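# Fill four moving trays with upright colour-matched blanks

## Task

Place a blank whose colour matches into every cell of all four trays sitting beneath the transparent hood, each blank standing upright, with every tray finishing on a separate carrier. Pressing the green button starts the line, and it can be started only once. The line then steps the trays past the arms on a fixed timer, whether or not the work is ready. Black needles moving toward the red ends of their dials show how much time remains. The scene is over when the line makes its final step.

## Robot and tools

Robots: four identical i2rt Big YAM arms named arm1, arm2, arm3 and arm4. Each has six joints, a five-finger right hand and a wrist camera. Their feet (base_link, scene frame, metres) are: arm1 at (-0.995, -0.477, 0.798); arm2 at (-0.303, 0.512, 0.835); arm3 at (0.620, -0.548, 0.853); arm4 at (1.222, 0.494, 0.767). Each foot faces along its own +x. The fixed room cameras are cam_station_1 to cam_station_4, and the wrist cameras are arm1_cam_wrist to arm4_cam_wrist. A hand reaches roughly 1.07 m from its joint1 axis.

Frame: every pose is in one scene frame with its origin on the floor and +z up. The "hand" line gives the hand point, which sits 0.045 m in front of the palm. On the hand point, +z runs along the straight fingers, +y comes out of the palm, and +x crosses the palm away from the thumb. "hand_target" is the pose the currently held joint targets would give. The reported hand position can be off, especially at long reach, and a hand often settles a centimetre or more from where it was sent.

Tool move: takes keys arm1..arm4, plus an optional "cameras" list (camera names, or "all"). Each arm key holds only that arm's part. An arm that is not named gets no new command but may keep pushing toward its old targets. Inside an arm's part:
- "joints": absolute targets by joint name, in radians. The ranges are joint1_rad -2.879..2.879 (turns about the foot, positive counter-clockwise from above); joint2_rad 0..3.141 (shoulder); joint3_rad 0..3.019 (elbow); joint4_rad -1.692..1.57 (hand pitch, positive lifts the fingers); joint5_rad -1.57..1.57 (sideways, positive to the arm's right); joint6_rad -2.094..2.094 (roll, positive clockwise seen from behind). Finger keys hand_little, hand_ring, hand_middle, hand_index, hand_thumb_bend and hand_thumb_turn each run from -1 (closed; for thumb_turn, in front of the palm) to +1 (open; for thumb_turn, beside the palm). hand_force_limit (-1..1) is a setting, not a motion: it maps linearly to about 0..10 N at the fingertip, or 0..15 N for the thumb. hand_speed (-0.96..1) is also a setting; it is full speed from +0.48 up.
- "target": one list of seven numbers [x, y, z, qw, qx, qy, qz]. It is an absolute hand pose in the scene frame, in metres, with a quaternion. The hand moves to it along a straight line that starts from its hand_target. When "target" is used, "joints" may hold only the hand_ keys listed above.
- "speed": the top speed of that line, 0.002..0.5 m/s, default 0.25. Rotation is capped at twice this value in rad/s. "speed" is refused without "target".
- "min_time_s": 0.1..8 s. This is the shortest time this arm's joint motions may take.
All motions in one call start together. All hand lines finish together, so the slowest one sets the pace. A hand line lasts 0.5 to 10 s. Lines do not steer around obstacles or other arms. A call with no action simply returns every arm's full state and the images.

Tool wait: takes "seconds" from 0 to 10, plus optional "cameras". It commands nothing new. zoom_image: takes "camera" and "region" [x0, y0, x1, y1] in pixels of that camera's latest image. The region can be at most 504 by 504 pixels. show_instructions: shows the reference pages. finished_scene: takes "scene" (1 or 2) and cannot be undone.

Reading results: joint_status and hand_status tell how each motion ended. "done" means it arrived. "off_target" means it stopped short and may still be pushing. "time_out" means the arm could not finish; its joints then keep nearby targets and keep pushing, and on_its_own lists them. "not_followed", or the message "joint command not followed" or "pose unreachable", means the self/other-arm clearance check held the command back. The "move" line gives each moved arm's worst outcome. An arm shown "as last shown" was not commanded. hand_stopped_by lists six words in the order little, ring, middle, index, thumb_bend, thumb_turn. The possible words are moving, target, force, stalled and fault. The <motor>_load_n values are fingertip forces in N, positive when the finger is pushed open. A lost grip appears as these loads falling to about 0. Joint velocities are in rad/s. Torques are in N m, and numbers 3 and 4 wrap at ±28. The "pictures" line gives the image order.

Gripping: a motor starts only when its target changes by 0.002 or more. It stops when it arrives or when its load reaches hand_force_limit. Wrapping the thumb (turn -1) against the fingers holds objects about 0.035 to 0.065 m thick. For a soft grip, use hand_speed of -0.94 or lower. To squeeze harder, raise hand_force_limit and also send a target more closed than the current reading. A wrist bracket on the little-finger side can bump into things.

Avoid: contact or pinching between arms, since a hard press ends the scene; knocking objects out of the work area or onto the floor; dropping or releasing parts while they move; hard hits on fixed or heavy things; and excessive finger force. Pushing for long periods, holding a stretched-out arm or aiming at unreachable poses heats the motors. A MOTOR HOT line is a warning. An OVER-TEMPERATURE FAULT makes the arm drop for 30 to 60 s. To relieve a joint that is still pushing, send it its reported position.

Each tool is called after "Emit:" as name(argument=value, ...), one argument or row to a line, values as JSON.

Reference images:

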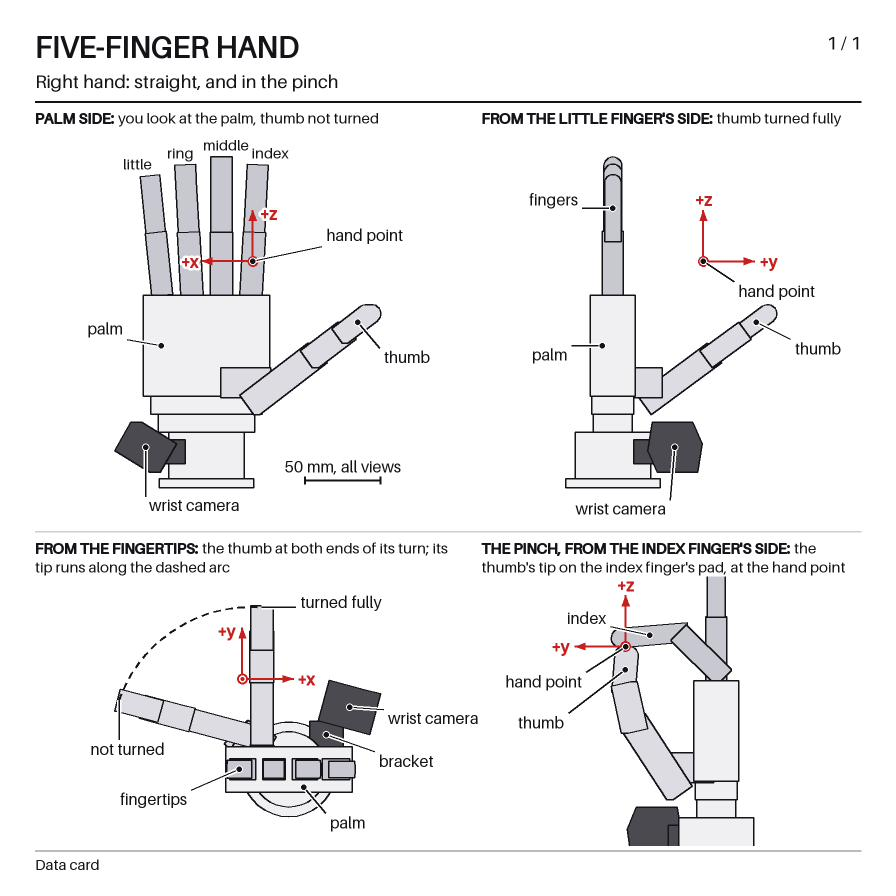

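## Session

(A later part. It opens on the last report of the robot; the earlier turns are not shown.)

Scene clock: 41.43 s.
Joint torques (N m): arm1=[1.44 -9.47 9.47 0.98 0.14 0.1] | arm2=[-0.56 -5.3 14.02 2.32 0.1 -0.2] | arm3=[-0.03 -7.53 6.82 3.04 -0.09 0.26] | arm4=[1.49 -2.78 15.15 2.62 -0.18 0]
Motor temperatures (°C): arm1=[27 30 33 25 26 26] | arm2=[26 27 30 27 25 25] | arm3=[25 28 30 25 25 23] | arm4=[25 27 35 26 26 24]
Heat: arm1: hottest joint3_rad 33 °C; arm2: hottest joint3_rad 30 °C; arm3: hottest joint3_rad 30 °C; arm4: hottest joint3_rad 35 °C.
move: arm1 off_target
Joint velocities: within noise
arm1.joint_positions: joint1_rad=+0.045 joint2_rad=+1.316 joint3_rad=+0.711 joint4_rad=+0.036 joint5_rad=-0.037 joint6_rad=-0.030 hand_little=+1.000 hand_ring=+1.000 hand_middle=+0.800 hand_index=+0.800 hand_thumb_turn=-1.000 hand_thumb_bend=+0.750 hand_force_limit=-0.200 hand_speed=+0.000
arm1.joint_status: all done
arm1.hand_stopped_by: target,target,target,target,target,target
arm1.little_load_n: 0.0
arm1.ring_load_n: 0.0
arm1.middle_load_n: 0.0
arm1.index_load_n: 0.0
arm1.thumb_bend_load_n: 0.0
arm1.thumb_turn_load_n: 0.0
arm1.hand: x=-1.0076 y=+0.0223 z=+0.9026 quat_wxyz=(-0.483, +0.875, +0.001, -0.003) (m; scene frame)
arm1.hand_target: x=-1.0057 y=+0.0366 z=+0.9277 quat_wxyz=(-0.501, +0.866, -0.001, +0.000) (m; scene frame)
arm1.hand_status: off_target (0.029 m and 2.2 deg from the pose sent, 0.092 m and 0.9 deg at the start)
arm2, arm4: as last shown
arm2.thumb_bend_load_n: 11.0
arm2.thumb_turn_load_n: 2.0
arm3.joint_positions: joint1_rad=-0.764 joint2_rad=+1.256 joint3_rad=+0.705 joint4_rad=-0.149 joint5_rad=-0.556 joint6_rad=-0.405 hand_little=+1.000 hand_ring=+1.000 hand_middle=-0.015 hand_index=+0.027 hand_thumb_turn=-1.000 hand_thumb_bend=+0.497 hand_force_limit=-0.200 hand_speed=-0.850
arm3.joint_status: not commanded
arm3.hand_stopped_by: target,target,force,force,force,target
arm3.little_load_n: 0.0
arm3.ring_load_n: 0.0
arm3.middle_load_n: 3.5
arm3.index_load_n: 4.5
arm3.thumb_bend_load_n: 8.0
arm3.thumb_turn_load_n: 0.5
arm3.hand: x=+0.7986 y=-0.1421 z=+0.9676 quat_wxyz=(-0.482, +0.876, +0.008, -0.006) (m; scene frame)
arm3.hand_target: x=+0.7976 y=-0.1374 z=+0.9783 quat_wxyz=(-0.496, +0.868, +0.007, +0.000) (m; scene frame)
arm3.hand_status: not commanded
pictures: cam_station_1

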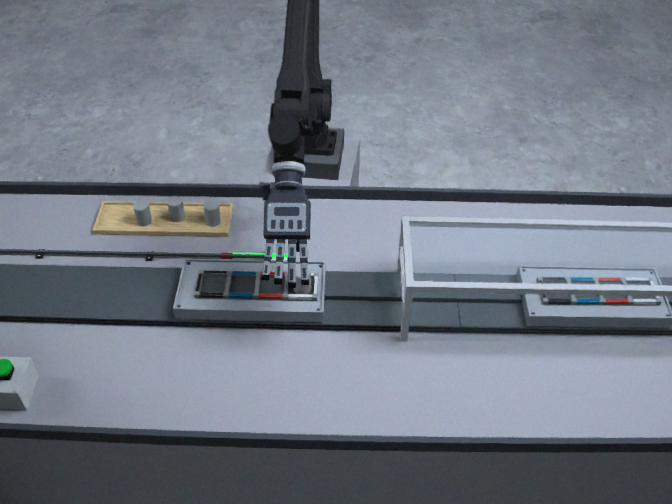

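Emit:
move(
  arm1={"target":[-0.86,-0.10,0.945,0.5,-0.866,0,0],"speed":0.28},
)

Emit:
move(
  arm1={"target":[-0.63,-0.232,0.91,0.5,-0.866,0,0],"speed":0.28,"joints":{"hand_speed":0,"hand_index":0.4,"hand_middle":0.4,"hand_thumb_bend":0.7}},
  cameras=["cam_station_1","arm1_cam_wrist"],
)

Emit:
zoom_image(
  camera="cam_station_1",
  region=[270, 265, 330, 305],
)

Emit:
zoom_image(
  camera="cam_station_1",
  region=[170, 250, 340, 330],
)

Scene clock: 44.37 s.
Joint torques (N m): arm1=[0.97 -6.07 7.76 0.85 -0.44 -0.05] | arm2=[-0.56 -5.3 14.02 2.32 0.1 -0.2] | arm3=[-0.03 -7.53 6.8 3.04 -0.1 0.26] | arm4=[1.9 -2.9 15.13 2.71 -0.15 -0.02]
Motor temperatures (°C): arm1=[27 30 33 25 26 26] | arm2=[26 27 30 27 25 25] | arm3=[25 28 30 25 25 23] | arm4=[25 27 35 26 26 24]
Heat: arm1: hottest joint3_rad 33 °C; arm2: hottest joint3_rad 30 °C; arm3: hottest joint3_rad 30 °C; arm4: hottest joint3_rad 35 °C.
move: arm1 off_target
Joint velocities: within noise
arm1.joint_positions: joint1_rad=-0.506 joint2_rad=+1.026 joint3_rad=+0.602 joint4_rad=-0.197 joint5_rad=-0.495 joint6_rad=-0.303 hand_little=+1.000 hand_ring=+1.000 hand_middle=+0.800 hand_index=+0.800 hand_thumb_turn=-1.000 hand_thumb_bend=+0.750 hand_force_limit=-0.200 hand_speed=+0.000
arm1.joint_status: not commanded
arm1.hand_stopped_by: target,target,target,target,target,target
arm1.little_load_n: -0.5
arm1.ring_load_n: 0.0
arm1.middle_load_n: 0.0
arm1.index_load_n: 0.0
arm1.thumb_bend_load_n: 0.0
arm1.thumb_turn_load_n: 0.0
arm1.hand: x=-0.8605 y=-0.0990 z=+0.9378 quat_wxyz=(-0.497, +0.868, -0.017, -0.009) (m; scene frame)
arm1.hand_target: x=-0.8577 y=-0.0993 z=+0.9455 quat_wxyz=(-0.501, +0.866, -0.012, -0.004) (m; scene frame)
arm1.hand_status: off_target (0.007 m and 2.2 deg from the pose sent, 0.196 m and 2.2 deg at the start)
arm2, arm3, arm4: as last shown
arm2.ring_load_n: -0.5
arm2.thumb_bend_load_n: 11.5
arm3.index_load_n: 4.0
arm3.thumb_turn_load_n: 1.0
arm4.middle_load_n: 4.5
arm4.thumb_bend_load_n: 7.0
pictures: none

Scene clock: 46.57 s.
Joint torques (N m): arm1=[1.85 -8 9.03 0.21 -0.98 -0.04] | arm2=[-0.56 -5.3 14.01 2.32 0.1 -0.2] | arm3=[-0.03 -7.53 6.8 3.06 -0.1 0.26] | arm4=[1.26 -2.96 15.31 2.56 -0.15 -0.01]
Motor temperatures (°C): arm1=[27 30 33 25 26 26] | arm2=[26 27 30 27 25 25] | arm3=[25 28 30 25 25 23] | arm4=[25 27 35 26 26 24]
Heat: arm1: hottest joint3_rad 33 °C; arm2: hottest joint3_rad 30 °C; arm3: hottest joint3_rad 30 °C; arm4: hottest joint3_rad 35 °C.
move: arm1 off_target
Joint velocities: within noise
arm1.joint_positions: joint1_rad=-1.221 joint2_rad=+1.418 joint3_rad=+0.895 joint4_rad=-0.627 joint5_rad=-0.983 joint6_rad=-1.055 hand_little=+1.000 hand_ring=+1.000 hand_middle=+0.400 hand_index=+0.400 hand_thumb_turn=-1.000 hand_thumb_bend=+0.700 hand_force_limit=-0.200 hand_speed=+0.000
arm1.joint_status: all done
arm1.hand_stopped_by: target,target,target,target,target,target
arm1.little_load_n: 0.0
arm1.ring_load_n: 0.0
arm1.middle_load_n: 0.0
arm1.index_load_n: 0.0
arm1.thumb_bend_load_n: 0.0
arm1.thumb_turn_load_n: 0.0
arm1.hand: x=-0.6457 y=-0.2385 z=+0.9033 quat_wxyz=(-0.500, +0.866, -0.014, -0.009) (m; scene frame)
arm1.hand_target: x=-0.6337 y=-0.2323 z=+0.9113 quat_wxyz=(-0.504, +0.864, -0.003, -0.005) (m; scene frame)
arm1.hand_status: off_target (0.018 m and 1.8 deg from the pose sent, 0.268 m and 2.2 deg at the start)
arm2, arm3, arm4: as last shown
arm2.ring_load_n: 0.0
arm2.thumb_bend_load_n: 11.0
arm3.index_load_n: 4.5
arm3.thumb_turn_load_n: 0.5
pictures: arm1_cam_wrist, cam_station_1
camera_calibration:
arm1_cam_wrist: T_world_to_cam=[[0.159461, -0.513052, -0.843416, 0.743673], [-0.915453, -0.396608, 0.0681763, -0.725358], [-0.369483, 0.761236, -0.532918, 0.540086], [0, 0, 0, 1]] pos_world=[-0.583066, -0.317273, 0.964499]

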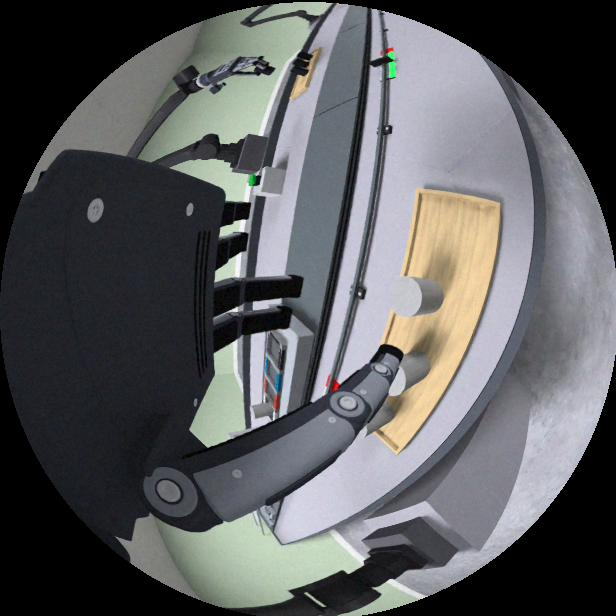

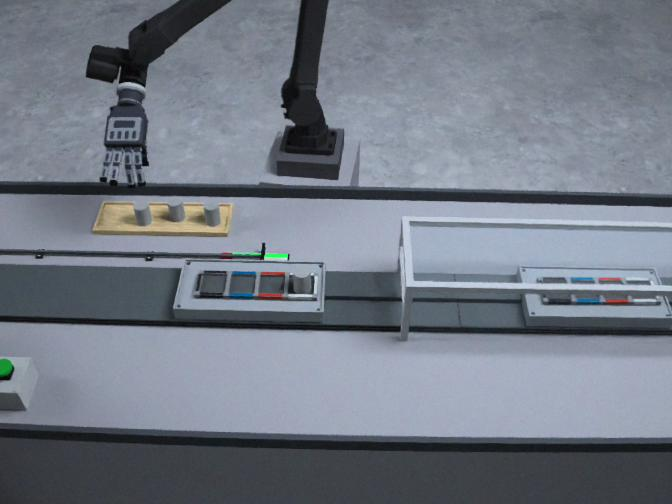

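Scaled by 8.400.

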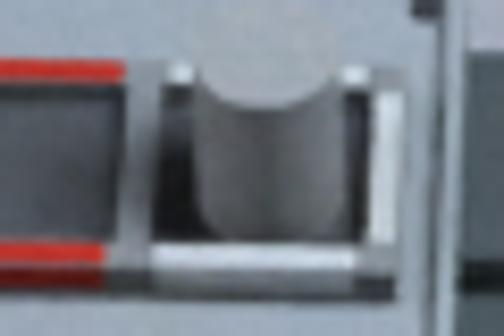

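Scaled by 2.965.

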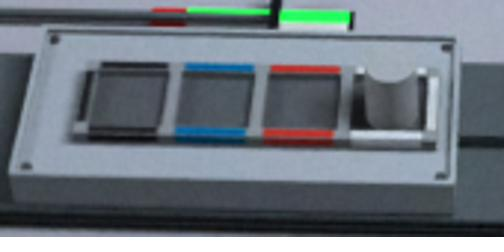

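Emit:
move(
  arm1={"target":[-0.630,-0.2305,0.832,0.5105,-0.8599,0,0],"speed":0.15,"joints":{"hand_speed":-0.85}},
  cameras=["arm1_cam_wrist","cam_station_1"],
)

Emit:
zoom_image(
  camera="cam_station_1",
  region=[90, 160, 190, 240],
)

Scene clock: 48.50 s.
Joint torques (N m): arm1=[1.49 -9.29 5.42 1.37 -0.98 0.05] | arm2=[-0.56 -5.3 14.02 2.32 0.1 -0.2] | arm3=[-0.03 -7.53 6.8 3.04 -0.1 0.26] | arm4=[0.91 -3.14 15.12 2.66 -0.1 -0.03]
Motor temperatures (°C): arm1=[27 30 33 25 26 26] | arm2=[26 27 31 27 25 25] | arm3=[25 28 30 25 25 23] | arm4=[25 27 35 26 26 24]
Heat: arm1: hottest joint3_rad 33 °C; arm2: hottest joint3_rad 31 °C; arm3: hottest joint3_rad 30 °C; arm4: hottest joint3_rad 35 °C.
move: arm1 done
Joint velocities: within noise
arm1.joint_positions: joint1_rad=-1.221 joint2_rad=+1.563 joint3_rad=+0.836 joint4_rad=-0.400 joint5_rad=-0.997 joint6_rad=-1.064 hand_little=+1.000 hand_ring=+1.000 hand_middle=+0.400 hand_index=+0.400 hand_thumb_turn=-1.000 hand_thumb_bend=+0.700 hand_force_limit=-0.200 hand_speed=-0.850
arm1.joint_status: all done
arm1.hand_stopped_by: target,target,target,target,target,target
arm1.little_load_n: 0.0
arm1.ring_load_n: 0.0
arm1.middle_load_n: 0.0
arm1.index_load_n: 0.0
arm1.thumb_bend_load_n: 0.0
arm1.thumb_turn_load_n: 0.0
arm1.hand: x=-0.6331 y=-0.2328 z=+0.8365 quat_wxyz=(-0.508, +0.862, -0.003, +0.000) (m; scene frame)
arm1.hand_target: x=-0.6309 y=-0.2308 z=+0.8322 quat_wxyz=(-0.511, +0.860, +0.001, +0.000) (m; scene frame)
arm1.hand_status: done (0.006 m and 0.5 deg from the pose sent, 0.073 m and 2.3 deg at the start)
arm2, arm3, arm4: as last shown
arm3.ring_load_n: -0.5
arm3.thumb_turn_load_n: 1.0
arm4.little_load_n: -0.5
arm4.index_load_n: 5.0
pictures: arm1_cam_wrist, cam_station_1
camera_calibration:
arm1_cam_wrist: T_world_to_cam=[[0.186101, -0.496353, -0.847938, 0.712842], [-0.912744, -0.406781, 0.0377908, -0.682207], [-0.363683, 0.766918, -0.528746, 0.506424], [0, 0, 0, 1]] pos_world=[-0.571163, -0.312072, 0.897997]

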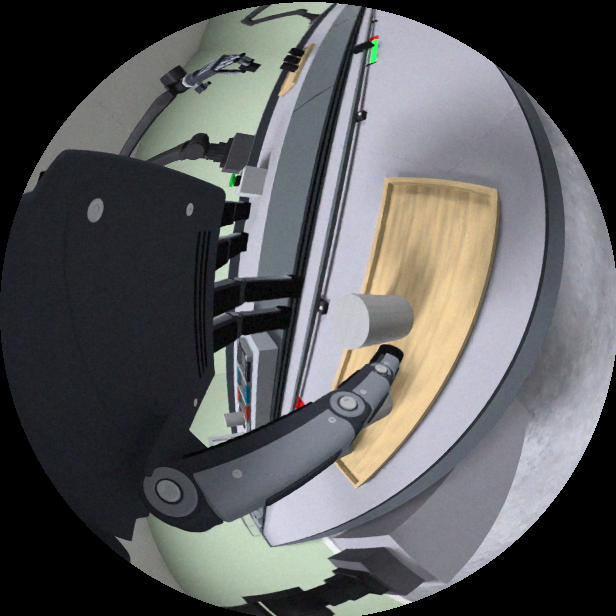

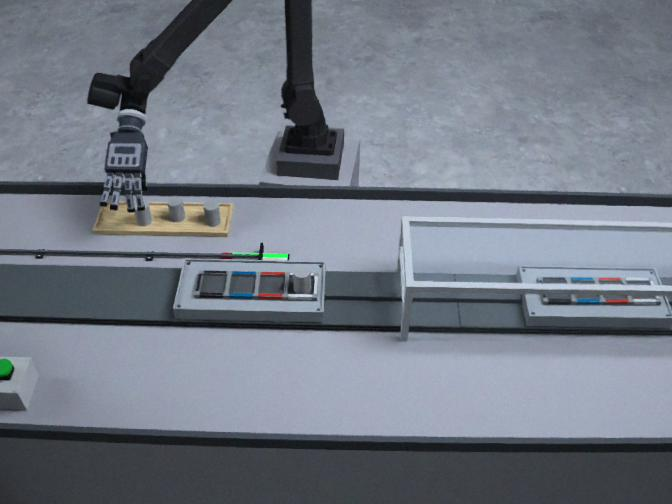

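Scaled by 5.040.

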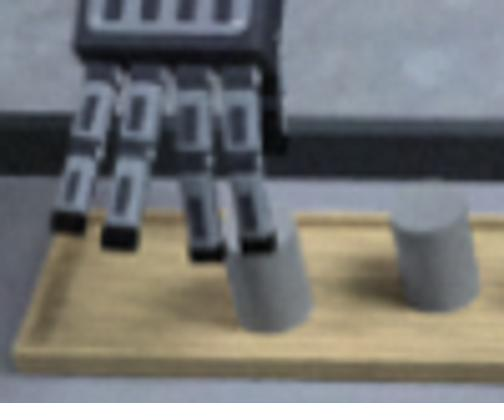

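Emit:
move(
  arm1={"target":[-0.631,-0.2285,0.7865,0.5105,-0.8599,0,0],"speed":0.1},
)

Emit:
move(
  arm1={"joints":{"hand_index":-0.1,"hand_middle":-0.1,"hand_thumb_bend":0.2}},
  cameras=["arm1_cam_wrist"],
)

Scene clock: 50.00 s.
Joint torques (N m): arm1=[1.9 -9.7 4.71 1.43 -0.86 0.14] | arm2=[-0.56 -5.3 14.01 2.32 0.1 -0.2] | arm3=[-0.03 -7.53 6.8 3.06 -0.1 0.26] | arm4=[0.85 -2.9 15.23 2.65 -0.17 -0.02]
Motor temperatures (°C): arm1=[27 30 33 25 26 26] | arm2=[26 27 31 27 25 25] | arm3=[25 28 30 25 25 23] | arm4=[25 27 36 26 26 24]
Heat: arm1: hottest joint3_rad 33 °C; arm2: hottest joint3_rad 31 °C; arm3: hottest joint3_rad 30 °C; arm4: hottest joint3_rad 36 °C.
move: arm1 done
Joint velocities: within noise
arm1.joint_positions: joint1_rad=-1.221 joint2_rad=+1.663 joint3_rad=+0.800 joint4_rad=-0.257 joint5_rad=-0.997 joint6_rad=-1.064 hand_little=+1.000 hand_ring=+1.000 hand_middle=+0.400 hand_index=+0.400 hand_thumb_turn=-1.000 hand_thumb_bend=+0.700 hand_force_limit=-0.200 hand_speed=-0.850
arm1.joint_status: not commanded
arm1.hand_stopped_by: target,target,target,target,target,target
arm1.little_load_n: 0.0
arm1.ring_load_n: 0.0
arm1.middle_load_n: 0.0
arm1.index_load_n: 0.0
arm1.thumb_bend_load_n: 0.0
arm1.thumb_turn_load_n: 0.0
arm1.hand: x=-0.6313 y=-0.2319 z=+0.7924 quat_wxyz=(-0.508, +0.861, -0.001, +0.003) (m; scene frame)
arm1.hand_target: x=-0.6319 y=-0.2289 z=+0.7868 quat_wxyz=(-0.510, +0.860, +0.000, +0.000) (m; scene frame)
arm1.hand_status: done (0.007 m and 0.5 deg from the pose sent, 0.050 m and 0.5 deg at the start)
arm2, arm3, arm4: as last shown
arm3.ring_load_n: 0.0
arm3.thumb_bend_load_n: 8.5
arm3.thumb_turn_load_n: 0.5
arm4.little_load_n: 0.0
arm4.index_load_n: 4.5
arm4.thumb_bend_load_n: 7.5
pictures: none

Scene clock: 52.23 s.
Joint torques (N m): arm1=[1.85 -9.64 4.71 1.29 -0.81 0.14] | arm2=[-0.56 -5.3 14.02 2.3 0.1 -0.2] | arm3=[-0.03 -7.53 6.8 3.06 -0.1 0.26] | arm4=[1.26 -2.61 15.19 2.66 -0.13 -0.02]
Motor temperatures (°C): arm1=[27 30 33 25 26 26] | arm2=[26 27 31 27 25 25] | arm3=[25 28 30 25 25 23] | arm4=[25 27 36 26 26 24]
Heat: arm1: hottest joint3_rad 33 °C; arm2: hottest joint3_rad 31 °C; arm3: hottest joint3_rad 30 °C; arm4: hottest joint3_rad 36 °C.
move: arm1 off_target
Joint velocities: within noise
arm1.joint_positions: joint1_rad=-1.221 joint2_rad=+1.663 joint3_rad=+0.800 joint4_rad=-0.254 joint5_rad=-0.998 joint6_rad=-1.064 hand_little=+1.000 hand_ring=+1.000 hand_middle=+0.014 hand_index=+0.013 hand_thumb_turn=-1.000 hand_thumb_bend=+0.506 hand_force_limit=-0.200 hand_speed=-0.850
arm1.joint_status: hand_middle off_target (ended at +0.014, target -0.100); hand_index off_target (ended at +0.013, target -0.100); hand_thumb_bend off_target (ended at +0.506, target +0.200)
arm1.hand_stopped_by: target,target,force,force,force,target
arm1.little_load_n: 0.0
arm1.ring_load_n: 0.0
arm1.middle_load_n: 6.0
arm1.index_load_n: 4.0
arm1.thumb_bend_load_n: 7.5
arm1.thumb_turn_load_n: 1.0
arm1.hand: x=-0.6308 y=-0.2316 z=+0.7927 quat_wxyz=(-0.509, +0.861, +0.000, +0.004) (m; scene frame)
arm1.hand_target: x=-0.6318 y=-0.2291 z=+0.7868 quat_wxyz=(-0.510, +0.860, +0.000, +0.000) (m; scene frame)
arm1.hand_status: not commanded
arm2, arm3, arm4: as last shown
arm2.thumb_bend_load_n: 11.5
arm3.middle_load_n: 4.0
arm3.thumb_bend_load_n: 8.0
arm4.middle_load_n: 4.0
arm4.thumb_bend_load_n: 7.0
pictures: arm1_cam_wrist
camera_calibration:
arm1_cam_wrist: T_world_to_cam=[[0.194907, -0.492721, -0.848078, 0.682368], [-0.912852, -0.407403, 0.026902, -0.669517], [-0.358765, 0.768927, -0.529187, 0.48695], [0, 0, 0, 1]] pos_world=[-0.569468, -0.310974, 0.854401]

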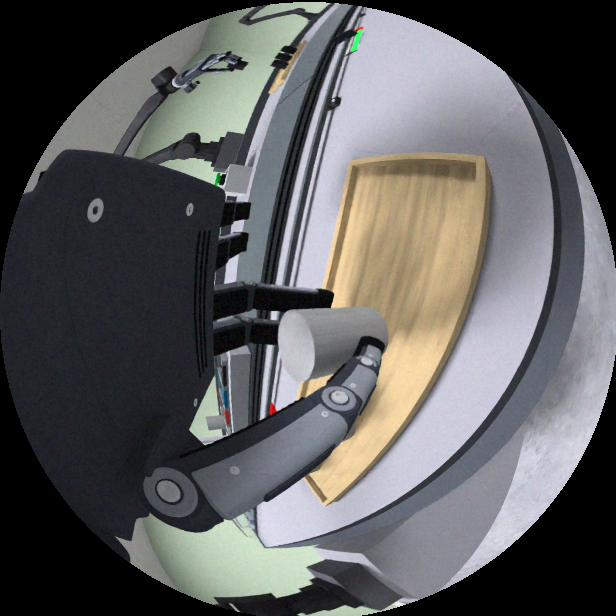

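Emit:
move(
  arm1={"target":[-0.635,-0.225,0.93,0.5,-0.866,0,0],"speed":0.15},
)

Emit:
move(
  arm1={"target":[-0.84,-0.09,0.965,0.5,-0.866,0,0],"speed":0.2},
)

Emit:
move(
  arm1={"target":[-1.0,-0.03,0.965,0.5,-0.866,0,0],"speed":0.2},
  arm2={"target":[-0.02,0.04,0.97,0,0,-0.866,0.5],"speed":0.2},
  cameras=["cam_station_1","cam_station_2","cam_station_3","cam_station_4"],
)

Scene clock: 54.37 s.
Joint torques (N m): arm1=[2.02 -10.93 9.42 0.28 -0.53 0.15] | arm2=[-0.62 -5.3 14.02 2.32 0.1 -0.2] | arm3=[-0.03 -7.53 6.8 3.04 -0.09 0.26] | arm4=[1.49 -3.19 15.23 2.66 -0.12 -0.01]
Motor temperatures (°C): arm1=[27 30 33 25 26 26] | arm2=[26 27 32 27 25 25] | arm3=[25 28 30 25 25 23] | arm4=[25 27 36 26 26 24]
Heat: arm1: hottest joint3_rad 33 °C; arm2: hottest joint3_rad 32 °C; arm3: hottest joint3_rad 30 °C; arm4: hottest joint3_rad 36 °C.
move: arm1 off_target
Joint velocities: within noise
arm1.joint_positions: joint1_rad=-1.200 joint2_rad=+1.424 joint3_rad=+0.915 joint4_rad=-0.650 joint5_rad=-0.974 joint6_rad=-1.056 hand_little=+1.000 hand_ring=+1.000 hand_middle=+0.014 hand_index=+0.013 hand_thumb_turn=-1.000 hand_thumb_bend=+0.507 hand_force_limit=-0.200 hand_speed=-0.850
arm1.joint_status: not commanded
arm1.hand_stopped_by: target,target,force,force,force,target
arm1.little_load_n: 0.0
arm1.ring_load_n: 0.0
arm1.middle_load_n: 5.5
arm1.index_load_n: 3.5
arm1.thumb_bend_load_n: 8.0
arm1.thumb_turn_load_n: 1.0
arm1.hand: x=-0.6471 y=-0.2314 z=+0.9063 quat_wxyz=(-0.495, +0.869, -0.007, -0.015) (m; scene frame)
arm1.hand_target: x=-0.6332 y=-0.2249 z=+0.9293 quat_wxyz=(-0.500, +0.866, +0.005, +0.003) (m; scene frame)
arm1.hand_status: off_target (0.027 m and 2.0 deg from the pose sent, 0.138 m and 1.3 deg at the start)
arm2.joint_positions: joint1_rad=+0.837 joint2_rad=+1.111 joint3_rad=+0.597 joint4_rad=-0.225 joint5_rad=+0.595 joint6_rad=+0.437 hand_little=+1.000 hand_ring=+1.000 hand_middle=-0.014 hand_index=+0.014 hand_thumb_turn=-1.000 hand_thumb_bend=+0.506 hand_force_limit=-0.200 hand_speed=-0.850
arm2.joint_status: not commanded
arm2.hand_stopped_by: target,target,force,force,force,target
arm2.little_load_n: 0.0
arm2.ring_load_n: 0.0
arm2.middle_load_n: 6.5
arm2.index_load_n: 2.5
arm2.thumb_bend_load_n: 11.5
arm2.thumb_turn_load_n: 2.0
arm2.hand: x=-0.0808 y=+0.1542 z=+0.9337 quat_wxyz=(+0.023, +0.005, -0.883, +0.469) (m; scene frame)
arm2.hand_target: x=-0.0632 y=+0.1306 z=+0.9699 quat_wxyz=(+0.000, -0.008, -0.867, +0.499) (m; scene frame)
arm2.hand_status: not commanded
arm3, arm4: as last shown
arm3.middle_load_n: 3.5
arm3.thumb_turn_load_n: 1.0
arm4.middle_load_n: 4.5
arm4.thumb_bend_load_n: 7.5
pictures: none

Scene clock: 56.60 s.
Joint torques (N m): arm1=[1.79 -7.47 7.41 2.39 -0.14 0.23] | arm2=[-0.56 -5.3 14.02 2.32 0.1 -0.2] | arm3=[-0.03 -7.53 6.8 3.04 -0.1 0.26] | arm4=[1.26 -3.08 15.3 2.69 -0.16 -0.03]
Motor temperatures (°C): arm1=[27 30 33 25 26 26] | arm2=[26 27 32 27 25 25] | arm3=[25 28 30 25 25 23] | arm4=[25 27 36 26 26 24]
Heat: arm1: hottest joint3_rad 33 °C; arm2: hottest joint3_rad 32 °C; arm3: hottest joint3_rad 30 °C; arm4: hottest joint3_rad 36 °C.
move: arm1 off_target
Joint velocities: within noise
arm1.joint_positions: joint1_rad=-0.535 joint2_rad=+1.076 joint3_rad=+0.694 joint4_rad=-0.306 joint5_rad=-0.524 joint6_rad=-0.388 hand_little=+1.000 hand_ring=+1.000 hand_middle=+0.014 hand_index=+0.013 hand_thumb_turn=-1.000 hand_thumb_bend=+0.507 hand_force_limit=-0.200 hand_speed=-0.850
arm1.joint_status: not commanded
arm1.hand_stopped_by: target,target,force,force,force,target
arm1.little_load_n: 0.0
arm1.ring_load_n: 0.0
arm1.middle_load_n: 5.5
arm1.index_load_n: 3.5
arm1.thumb_bend_load_n: 8.0
arm1.thumb_turn_load_n: 1.0
arm1.hand: x=-0.8432 y=-0.0946 z=+0.9488 quat_wxyz=(-0.478, +0.878, +0.005, -0.009) (m; scene frame)
arm1.hand_target: x=-0.8413 y=-0.0882 z=+0.9635 quat_wxyz=(-0.496, +0.868, +0.008, +0.001) (m; scene frame)
arm1.hand_status: off_target (0.017 m and 3.2 deg from the pose sent, 0.246 m and 2.0 deg at the start)
arm2, arm3: as last shown
arm3.thumb_turn_load_n: 0.5
arm4.joint_positions: joint1_rad=+0.101 joint2_rad=+0.756 joint3_rad=+0.572 joint4_rad=-0.462 joint5_rad=+0.180 joint6_rad=+0.127 hand_little=+1.000 hand_ring=+1.000 hand_middle=+0.029 hand_index=+0.013 hand_thumb_turn=-1.000 hand_thumb_bend=+0.505 hand_force_limit=-0.200 hand_speed=-0.850
arm4.joint_status: not commanded
arm4.hand_stopped_by: target,target,force,force,force,target
arm4.little_load_n: 0.0
arm4.ring_load_n: 0.0
arm4.middle_load_n: 4.5
arm4.index_load_n: 4.5
arm4.thumb_bend_load_n: 7.0
arm4.thumb_turn_load_n: 0.5
arm4.hand: x=+1.2956 y=+0.1494 z=+0.9286 quat_wxyz=(+0.005, -0.005, -0.892, +0.451) (m; scene frame)
arm4.hand_target: x=+1.2989 y=+0.1230 z=+0.9793 quat_wxyz=(-0.002, -0.007, -0.868, +0.497) (m; scene frame)
arm4.hand_status: not commanded
pictures: none

Scene clock: 58.30 s.
Joint torques (N m): arm1=[1.79 -4.72 8.69 2.67 0.12 0.23] | arm2=[-0.79 -9.47 13.93 2.43 0.06 -0.19] | arm3=[-0.03 -7.53 6.8 3.04 -0.09 0.26] | arm4=[1.14 -2.61 15.25 2.66 -0.17 -0.02]
Motor temperatures (°C): arm1=[27 30 33 25 26 26] | arm2=[26 27 32 27 25 25] | arm3=[25 28 30 25 25 24] | arm4=[25 27 36 26 26 24]
Heat: arm1: hottest joint3_rad 33 °C; arm2: hottest joint3_rad 32 °C; arm3: hottest joint3_rad 30 °C; arm4: hottest joint3_rad 36 °C.
move: arm1 off_target; arm2 off_target
Joint velocities: within noise
arm1.joint_positions: joint1_rad=+0.009 joint2_rad=+1.036 joint3_rad=+0.648 joint4_rad=-0.191 joint5_rad=-0.053 joint6_rad=-0.068 hand_little=+1.000 hand_ring=+1.000 hand_middle=+0.014 hand_index=+0.013 hand_thumb_turn=-1.000 hand_thumb_bend=+0.507 hand_force_limit=-0.200 hand_speed=-0.850
arm1.joint_status: not commanded
arm1.hand_stopped_by: target,target,force,force,force,target
arm1.little_load_n: 0.0
arm1.ring_load_n: 0.0
arm1.middle_load_n: 5.5
arm1.index_load_n: 3.5
arm1.thumb_bend_load_n: 8.0
arm1.thumb_turn_load_n: 1.0
arm1.hand: x=-0.9957 y=-0.0459 z=+0.9495 quat_wxyz=(-0.479, +0.878, +0.006, +0.007) (m; scene frame)
arm1.hand_target: x=-0.9963 y=-0.0321 z=+0.9640 quat_wxyz=(-0.499, +0.867, +0.001, +0.006) (m; scene frame)
arm1.hand_status: off_target (0.023 m and 2.9 deg from the pose sent, 0.170 m and 3.2 deg at the start)
arm2.joint_positions: joint1_rad=+0.790 joint2_rad=+1.376 joint3_rad=+0.815 joint4_rad=-0.150 joint5_rad=+0.538 joint6_rad=+0.382 hand_little=+1.000 hand_ring=+1.000 hand_middle=-0.014 hand_index=+0.014 hand_thumb_turn=-1.000 hand_thumb_bend=+0.506 hand_force_limit=-0.200 hand_speed=-0.850
arm2.joint_status: not commanded
arm2.hand_stopped_by: target,target,force,force,force,target
arm2.little_load_n: 0.0
arm2.ring_load_n: 0.0
arm2.middle_load_n: 6.5
arm2.index_load_n: 2.5
arm2.thumb_bend_load_n: 11.5
arm2.thumb_turn_load_n: 2.0
arm2.hand: x=-0.0316 y=+0.0731 z=+0.9335 quat_wxyz=(+0.017, +0.016, -0.884, +0.468) (m; scene frame)
arm2.hand_target: x=-0.0158 y=+0.0461 z=+0.9690 quat_wxyz=(-0.004, +0.003, -0.867, +0.499) (m; scene frame)
arm2.hand_status: off_target (0.051 m and 5.0 deg from the pose sent, 0.134 m and 4.9 deg at the start)
arm3.joint_positions: joint1_rad=-0.764 joint2_rad=+1.256 joint3_rad=+0.705 joint4_rad=-0.149 joint5_rad=-0.556 joint6_rad=-0.405 hand_little=+1.000 hand_ring=+1.000 hand_middle=-0.015 hand_index=+0.027 hand_thumb_turn=-1.000 hand_thumb_bend=+0.497 hand_force_limit=-0.200 hand_speed=-0.850
arm3.joint_status: not commanded
arm3.hand_stopped_by: target,target,force,force,force,target
arm3.little_load_n: 0.0
arm3.ring_load_n: 0.0
arm3.middle_load_n: 4.0
arm3.index_load_n: 4.5
arm3.thumb_bend_load_n: 8.0
arm3.thumb_turn_load_n: 0.5
arm3.hand: x=+0.7986 y=-0.1421 z=+0.9676 quat_wxyz=(-0.482, +0.876, +0.008, -0.006) (m; scene frame)
arm3.hand_target: x=+0.7976 y=-0.1374 z=+0.9783 quat_wxyz=(-0.496, +0.868, +0.007, +0.000) (m; scene frame)
arm3.hand_status: not commanded
arm4: as last shown
arm4.thumb_bend_load_n: 7.5
pictures: cam_station_1, cam_station_2, cam_station_3, cam_station_4

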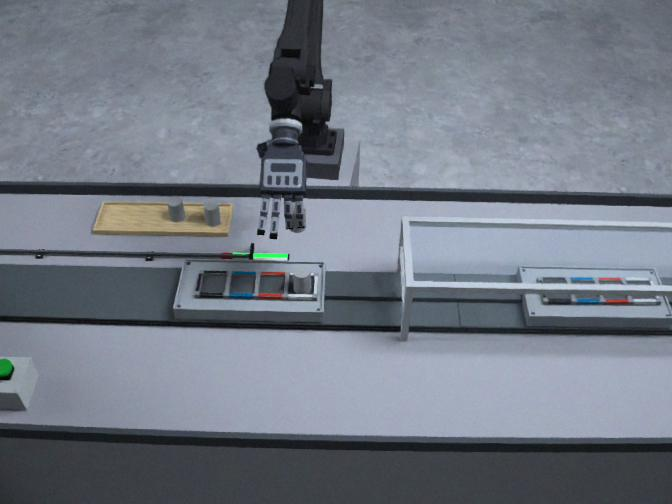

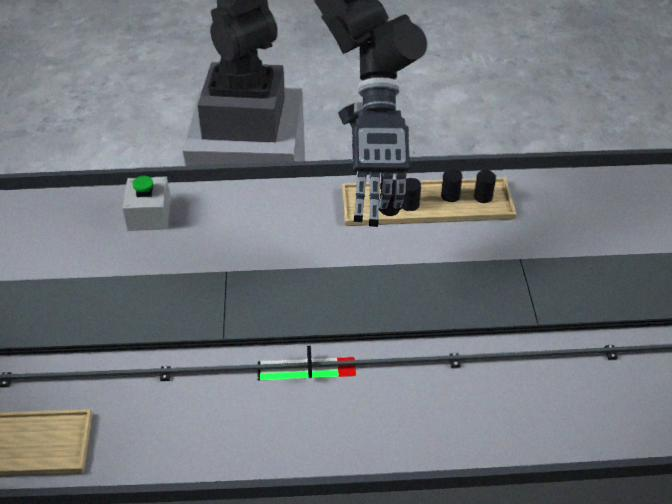

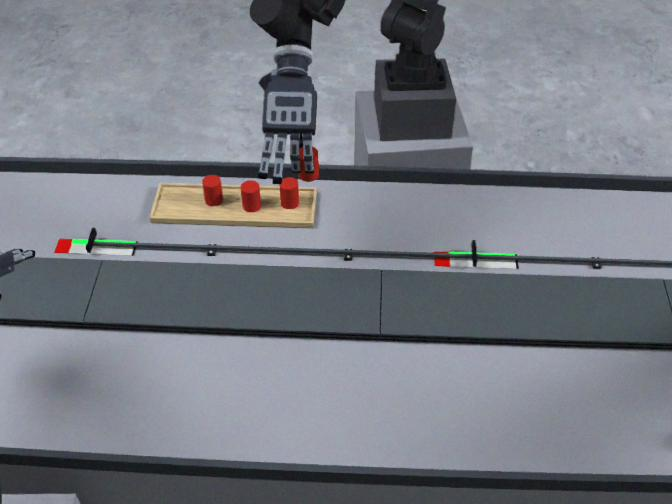

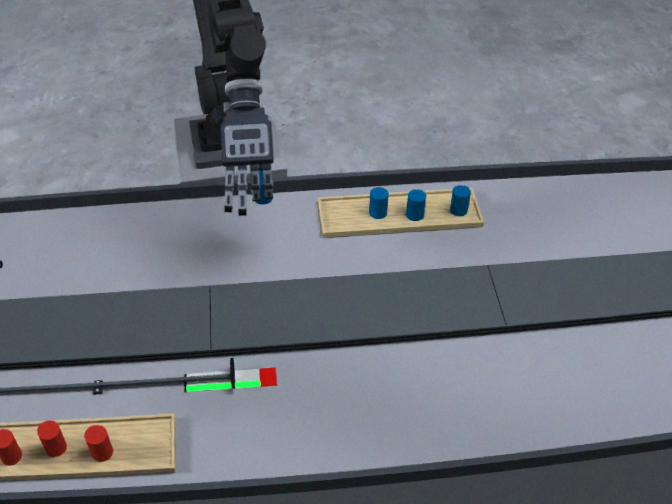

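Emit:
move(
  arm2={"target":[-0.105,0.05,0.97,0,0,-0.866,0.5],"speed":0.1},
  arm3={"target":[0.60,-0.06,0.975,0.5,-0.866,0,0],"speed":0.1},
  arm4={"target":[1.21,0.08,0.98,0,0,-0.866,0.5],"speed":0.1},
)

Emit:
wait(
  seconds=10,
  cameras=[],
)

Emit:
wait(
  seconds=10,
  cameras=["cam_station_1"],
)

Scene clock: 61.83 s.
Joint torques (N m): arm1=[1.67 -4.72 8.69 2.67 0.12 0.23] | arm2=[-0.67 -10.29 8.2 2.65 -0.04 -0.2] | arm3=[0.03 -5.42 9.14 3.4 0.13 0.26] | arm4=[1.38 -4.48 15.15 2.48 -0.34 -0.03]
Motor temperatures (°C): arm1=[27 30 33 25 26 26] | arm2=[26 28 32 27 25 25] | arm3=[25 28 30 25 25 24] | arm4=[25 27 37 26 26 24]
Heat: arm1: hottest joint3_rad 33 °C; arm2: hottest joint3_rad 32 °C; arm3: hottest joint3_rad 30 °C; arm4: hottest joint3_rad 37 °C.
move: arm2 off_target; arm3 off_target; arm4 off_target
Joint velocities: within noise
arm1: as last shown
arm1.hand_target: x=-0.9963 y=-0.0321 z=+0.9640 quat_wxyz=(-0.498, +0.867, +0.001, +0.006) (m; scene frame)
arm2.joint_positions: joint1_rad=+0.604 joint2_rad=+1.266 joint3_rad=+0.750 joint4_rad=-0.106 joint5_rad=+0.394 joint6_rad=+0.259 hand_little=+1.000 hand_ring=+1.000 hand_middle=-0.014 hand_index=+0.014 hand_thumb_turn=-1.000 hand_thumb_bend=+0.506 hand_force_limit=-0.200 hand_speed=-0.850
arm2.joint_status: not commanded
arm2.hand_stopped_by: target,target,force,force,force,target
arm2.little_load_n: 0.0
arm2.ring_load_n: 0.0
arm2.middle_load_n: 6.5
arm2.index_load_n: 2.5
arm2.thumb_bend_load_n: 11.5
arm2.thumb_turn_load_n: 2.0
arm2.hand: x=-0.1036 y=+0.0553 z=+0.9561 quat_wxyz=(+0.009, +0.009, -0.877, +0.480) (m; scene frame)
arm2.hand_target: x=-0.1045 y=+0.0495 z=+0.9701 quat_wxyz=(+0.001, +0.004, -0.866, +0.499) (m; scene frame)
arm2.hand_status: off_target (0.015 m and 3.0 deg from the pose sent, 0.085 m and 5.0 deg at the start)
arm3.joint_positions: joint1_rad=-0.153 joint2_rad=+1.240 joint3_rad=+0.650 joint4_rad=-0.002 joint5_rad=-0.030 joint6_rad=-0.046 hand_little=+1.000 hand_ring=+1.000 hand_middle=-0.015 hand_index=+0.027 hand_thumb_turn=-1.000 hand_thumb_bend=+0.497 hand_force_limit=-0.200 hand_speed=-0.850
arm3.joint_status: not commanded
arm3.hand_stopped_by: target,target,force,force,force,target
arm3.little_load_n: -0.5
arm3.ring_load_n: -0.5
arm3.middle_load_n: 4.0
arm3.index_load_n: 4.5
arm3.thumb_bend_load_n: 8.0
arm3.thumb_turn_load_n: 0.5
arm3.hand: x=+0.6069 y=-0.0802 z=+0.9570 quat_wxyz=(-0.477, +0.879, +0.009, +0.012) (m; scene frame)
arm3.hand_target: x=+0.6027 y=-0.0629 z=+0.9748 quat_wxyz=(-0.499, +0.867, +0.004, +0.006) (m; scene frame)
arm3.hand_status: off_target (0.028 m and 3.5 deg from the pose sent, 0.215 m and 2.6 deg at the start)
arm4.joint_positions: joint1_rad=-0.239 joint2_rad=+0.877 joint3_rad=+0.627 joint4_rad=-0.382 joint5_rad=-0.116 joint6_rad=-0.065 hand_little=+1.000 hand_ring=+1.000 hand_middle=+0.029 hand_index=+0.013 hand_thumb_turn=-1.000 hand_thumb_bend=+0.505 hand_force_limit=-0.200 hand_speed=-0.850
arm4.joint_status: not commanded
arm4.hand_stopped_by: target,target,force,force,force,target
arm4.little_load_n: 0.0
arm4.ring_load_n: 0.0
arm4.middle_load_n: 4.5
arm4.index_load_n: 4.5
arm4.thumb_bend_load_n: 7.5
arm4.thumb_turn_load_n: 0.5
arm4.hand: x=+1.2188 y=+0.1121 z=+0.9315 quat_wxyz=(-0.007, -0.005, -0.891, +0.454) (m; scene frame)
arm4.hand_target: x=+1.2127 y=+0.0842 z=+0.9799 quat_wxyz=(+0.001, +0.002, -0.866, +0.500) (m; scene frame)
arm4.hand_status: off_target (0.059 m and 6.0 deg from the pose sent, 0.122 m and 6.4 deg at the start)
pictures: none

Scene clock: 71.83 s.
Joint torques (N m): arm1=[1.73 -4.66 8.69 2.67 0.12 0.23] | arm2=[-0.67 -10.29 8.2 2.65 -0.04 -0.2] | arm3=[-0.03 -5.42 9.14 3.4 0.13 0.25] | arm4=[0.97 -3.96 15.15 2.62 -0.38 0.03]
Motor temperatures (°C): arm1=[26 30 34 26 26 26] | arm2=[26 28 31 27 25 25] | arm3=[25 28 31 25 25 24] | arm4=[25 27 39 26 26 24]
Heat: arm1: hottest joint3_rad 34 °C; arm2: hottest joint3_rad 31 °C; arm3: hottest joint3_rad 31 °C; arm4: hottest joint3_rad 39 °C.
Joint velocities: within noise
arm1.joint_positions: joint1_rad=+0.009 joint2_rad=+1.036 joint3_rad=+0.648 joint4_rad=-0.191 joint5_rad=-0.053 joint6_rad=-0.068 hand_little=+1.000 hand_ring=+1.000 hand_middle=+0.014 hand_index=+0.013 hand_thumb_turn=-1.000 hand_thumb_bend=+0.507 hand_force_limit=-0.200 hand_speed=-0.850
arm1.joint_status: not commanded
arm1.hand_stopped_by: target,target,force,force,force,target
arm1.little_load_n: 0.0
arm1.ring_load_n: 0.0
arm1.middle_load_n: 5.5
arm1.index_load_n: 3.5
arm1.thumb_bend_load_n: 8.0
arm1.thumb_turn_load_n: 1.0
arm1.hand: x=-0.9957 y=-0.0459 z=+0.9495 quat_wxyz=(-0.479, +0.878, +0.006, +0.007) (m; scene frame)
arm1.hand_target: x=-0.9963 y=-0.0321 z=+0.9640 quat_wxyz=(-0.498, +0.867, +0.001, +0.006) (m; scene frame)
arm1.hand_status: not commanded
arm2.joint_positions: joint1_rad=+0.604 joint2_rad=+1.266 joint3_rad=+0.750 joint4_rad=-0.106 joint5_rad=+0.394 joint6_rad=+0.259 hand_little=+1.000 hand_ring=+1.000 hand_middle=-0.014 hand_index=+0.014 hand_thumb_turn=-1.000 hand_thumb_bend=+0.506 hand_force_limit=-0.200 hand_speed=-0.850
arm2.joint_status: not commanded
arm2.hand_stopped_by: target,target,force,force,force,target
arm2.little_load_n: 0.0
arm2.ring_load_n: 0.5
arm2.middle_load_n: 6.5
arm2.index_load_n: 2.5
arm2.thumb_bend_load_n: 11.5
arm2.thumb_turn_load_n: 2.0
arm2.hand: x=-0.1036 y=+0.0553 z=+0.9561 quat_wxyz=(+0.009, +0.009, -0.877, +0.480) (m; scene frame)
arm2.hand_target: x=-0.1045 y=+0.0495 z=+0.9701 quat_wxyz=(+0.001, +0.004, -0.866, +0.499) (m; scene frame)
arm2.hand_status: off_target (0.015 m and 3.0 deg from the pose sent, 0.085 m and 5.0 deg at the start)
arm3.joint_positions: joint1_rad=-0.153 joint2_rad=+1.240 joint3_rad=+0.650 joint4_rad=-0.002 joint5_rad=-0.030 joint6_rad=-0.046 hand_little=+1.000 hand_ring=+1.000 hand_middle=-0.015 hand_index=+0.027 hand_thumb_turn=-1.000 hand_thumb_bend=+0.497 hand_force_limit=-0.200 hand_speed=-0.850
arm3.joint_status: not commanded
arm3.hand_stopped_by: target,target,force,force,force,target
arm3.little_load_n: 0.0
arm3.ring_load_n: 0.0
arm3.middle_load_n: 3.5
arm3.index_load_n: 4.5
arm3.thumb_bend_load_n: 8.0
arm3.thumb_turn_load_n: 0.5
arm3.hand: x=+0.6069 y=-0.0802 z=+0.9570 quat_wxyz=(-0.477, +0.879, +0.009, +0.012) (m; scene frame)
arm3.hand_target: x=+0.6027 y=-0.0629 z=+0.9748 quat_wxyz=(-0.499, +0.867, +0.004, +0.006) (m; scene frame)
arm3.hand_status: off_target (0.028 m and 3.5 deg from the pose sent, 0.215 m and 2.6 deg at the start)
arm4.joint_positions: joint1_rad=-0.239 joint2_rad=+0.877 joint3_rad=+0.627 joint4_rad=-0.382 joint5_rad=-0.116 joint6_rad=-0.065 hand_little=+1.000 hand_ring=+1.000 hand_middle=+0.029 hand_index=+0.013 hand_thumb_turn=-1.000 hand_thumb_bend=+0.505 hand_force_limit=-0.200 hand_speed=-0.850
arm4.joint_status: not commanded
arm4.hand_stopped_by: target,target,force,force,force,target
arm4.little_load_n: 0.0
arm4.ring_load_n: 0.0
arm4.middle_load_n: 4.5
arm4.index_load_n: 4.5
arm4.thumb_bend_load_n: 7.0
arm4.thumb_turn_load_n: 0.5
arm4.hand: x=+1.2188 y=+0.1121 z=+0.9315 quat_wxyz=(-0.007, -0.005, -0.891, +0.454) (m; scene frame)
arm4.hand_target: x=+1.2127 y=+0.0842 z=+0.9799 quat_wxyz=(+0.001, +0.002, -0.866, +0.500) (m; scene frame)
arm4.hand_status: off_target (0.059 m and 6.0 deg from the pose sent, 0.122 m and 6.4 deg at the start)
wait: 10.00 s; at rest by 0.27 s
pictures: none
No camera images: "cameras" was empty.

Scene clock: 81.83 s.
Joint torques (N m): arm1=[1.67 -4.66 8.69 2.67 0.12 0.23] | arm2=[-0.73 -10.23 8.2 2.65 -0.04 -0.2] | arm3=[0.03 -5.36 9.14 3.4 0.13 0.25] | arm4=[1.49 -4.37 14.95 2.74 -0.37 -0.06]
Motor temperatures (°C): arm1=[26 30 34 26 26 26] | arm2=[26 28 31 27 25 25] | arm3=[25 28 31 25 25 24] | arm4=[25 27 40 26 26 24]
Heat: arm1: hottest joint3_rad 34 °C; arm2: hottest joint3_rad 31 °C; arm3: hottest joint3_rad 31 °C; arm4: hottest joint3_rad 40 °C.
Joint velocities: within noise
arm1.joint_positions: joint1_rad=+0.009 joint2_rad=+1.036 joint3_rad=+0.648 joint4_rad=-0.191 joint5_rad=-0.053 joint6_rad=-0.068 hand_little=+1.000 hand_ring=+1.000 hand_middle=+0.014 hand_index=+0.013 hand_thumb_turn=-1.000 hand_thumb_bend=+0.507 hand_force_limit=-0.200 hand_speed=-0.850
arm1.joint_status: not commanded
arm1.hand_stopped_by: target,target,force,force,force,target
arm1.little_load_n: 0.0
arm1.ring_load_n: 0.0
arm1.middle_load_n: 5.5
arm1.index_load_n: 3.5
arm1.thumb_bend_load_n: 8.0
arm1.thumb_turn_load_n: 1.0
arm1.hand: x=-0.9957 y=-0.0459 z=+0.9495 quat_wxyz=(-0.479, +0.878, +0.006, +0.007) (m; scene frame)
arm1.hand_target: x=-0.9963 y=-0.0321 z=+0.9640 quat_wxyz=(-0.498, +0.867, +0.001, +0.006) (m; scene frame)
arm1.hand_status: not commanded
arm2.joint_positions: joint1_rad=+0.604 joint2_rad=+1.266 joint3_rad=+0.750 joint4_rad=-0.106 joint5_rad=+0.394 joint6_rad=+0.259 hand_little=+1.000 hand_ring=+1.000 hand_middle=-0.014 hand_index=+0.014 hand_thumb_turn=-1.000 hand_thumb_bend=+0.506 hand_force_limit=-0.200 hand_speed=-0.850
arm2.joint_status: not commanded
arm2.hand_stopped_by: target,target,force,force,force,target
arm2.little_load_n: 0.0
arm2.ring_load_n: 0.0
arm2.middle_load_n: 6.5
arm2.index_load_n: 2.5
arm2.thumb_bend_load_n: 11.0
arm2.thumb_turn_load_n: 2.0
arm2.hand: x=-0.1036 y=+0.0553 z=+0.9561 quat_wxyz=(+0.009, +0.009, -0.877, +0.480) (m; scene frame)
arm2.hand_target: x=-0.1045 y=+0.0495 z=+0.9701 quat_wxyz=(+0.001, +0.004, -0.866, +0.499) (m; scene frame)
arm2.hand_status: off_target (0.015 m and 3.0 deg from the pose sent, 0.085 m and 5.0 deg at the start)
arm3.joint_positions: joint1_rad=-0.153 joint2_rad=+1.240 joint3_rad=+0.650 joint4_rad=-0.002 joint5_rad=-0.030 joint6_rad=-0.046 hand_little=+1.000 hand_ring=+1.000 hand_middle=-0.015 hand_index=+0.027 hand_thumb_turn=-1.000 hand_thumb_bend=+0.497 hand_force_limit=-0.200 hand_speed=-0.850
arm3.joint_status: not commanded
arm3.hand_stopped_by: target,target,force,force,force,target
arm3.little_load_n: 0.0
arm3.ring_load_n: 0.0
arm3.middle_load_n: 3.5
arm3.index_load_n: 4.5
arm3.thumb_bend_load_n: 8.0
arm3.thumb_turn_load_n: 0.5
arm3.hand: x=+0.6069 y=-0.0802 z=+0.9570 quat_wxyz=(-0.477, +0.879, +0.009, +0.012) (m; scene frame)
arm3.hand_target: x=+0.6027 y=-0.0629 z=+0.9748 quat_wxyz=(-0.499, +0.867, +0.004, +0.006) (m; scene frame)
arm3.hand_status: off_target (0.028 m and 3.5 deg from the pose sent, 0.215 m and 2.6 deg at the start)
arm4.joint_positions: joint1_rad=-0.239 joint2_rad=+0.877 joint3_rad=+0.627 joint4_rad=-0.382 joint5_rad=-0.116 joint6_rad=-0.065 hand_little=+1.000 hand_ring=+1.000 hand_middle=+0.029 hand_index=+0.013 hand_thumb_turn=-1.000 hand_thumb_bend=+0.505 hand_force_limit=-0.200 hand_speed=-0.850
arm4.joint_status: not commanded
arm4.hand_stopped_by: target,target,force,force,force,target
arm4.little_load_n: 0.0
arm4.ring_load_n: 0.0
arm4.middle_load_n: 4.5
arm4.index_load_n: 4.5
arm4.thumb_bend_load_n: 7.0
arm4.thumb_turn_load_n: 0.5
arm4.hand: x=+1.2188 y=+0.1121 z=+0.9315 quat_wxyz=(-0.007, -0.005, -0.891, +0.454) (m; scene frame)
arm4.hand_target: x=+1.2127 y=+0.0842 z=+0.9799 quat_wxyz=(+0.001, +0.002, -0.866, +0.500) (m; scene frame)
arm4.hand_status: off_target (0.059 m and 6.0 deg from the pose sent, 0.122 m and 6.4 deg at the start)
wait: 10.00 s; at rest by 0.27 s
pictures: cam_station_1

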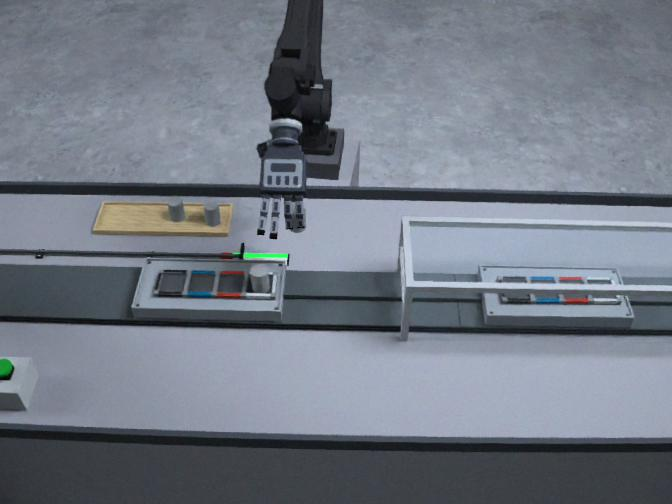

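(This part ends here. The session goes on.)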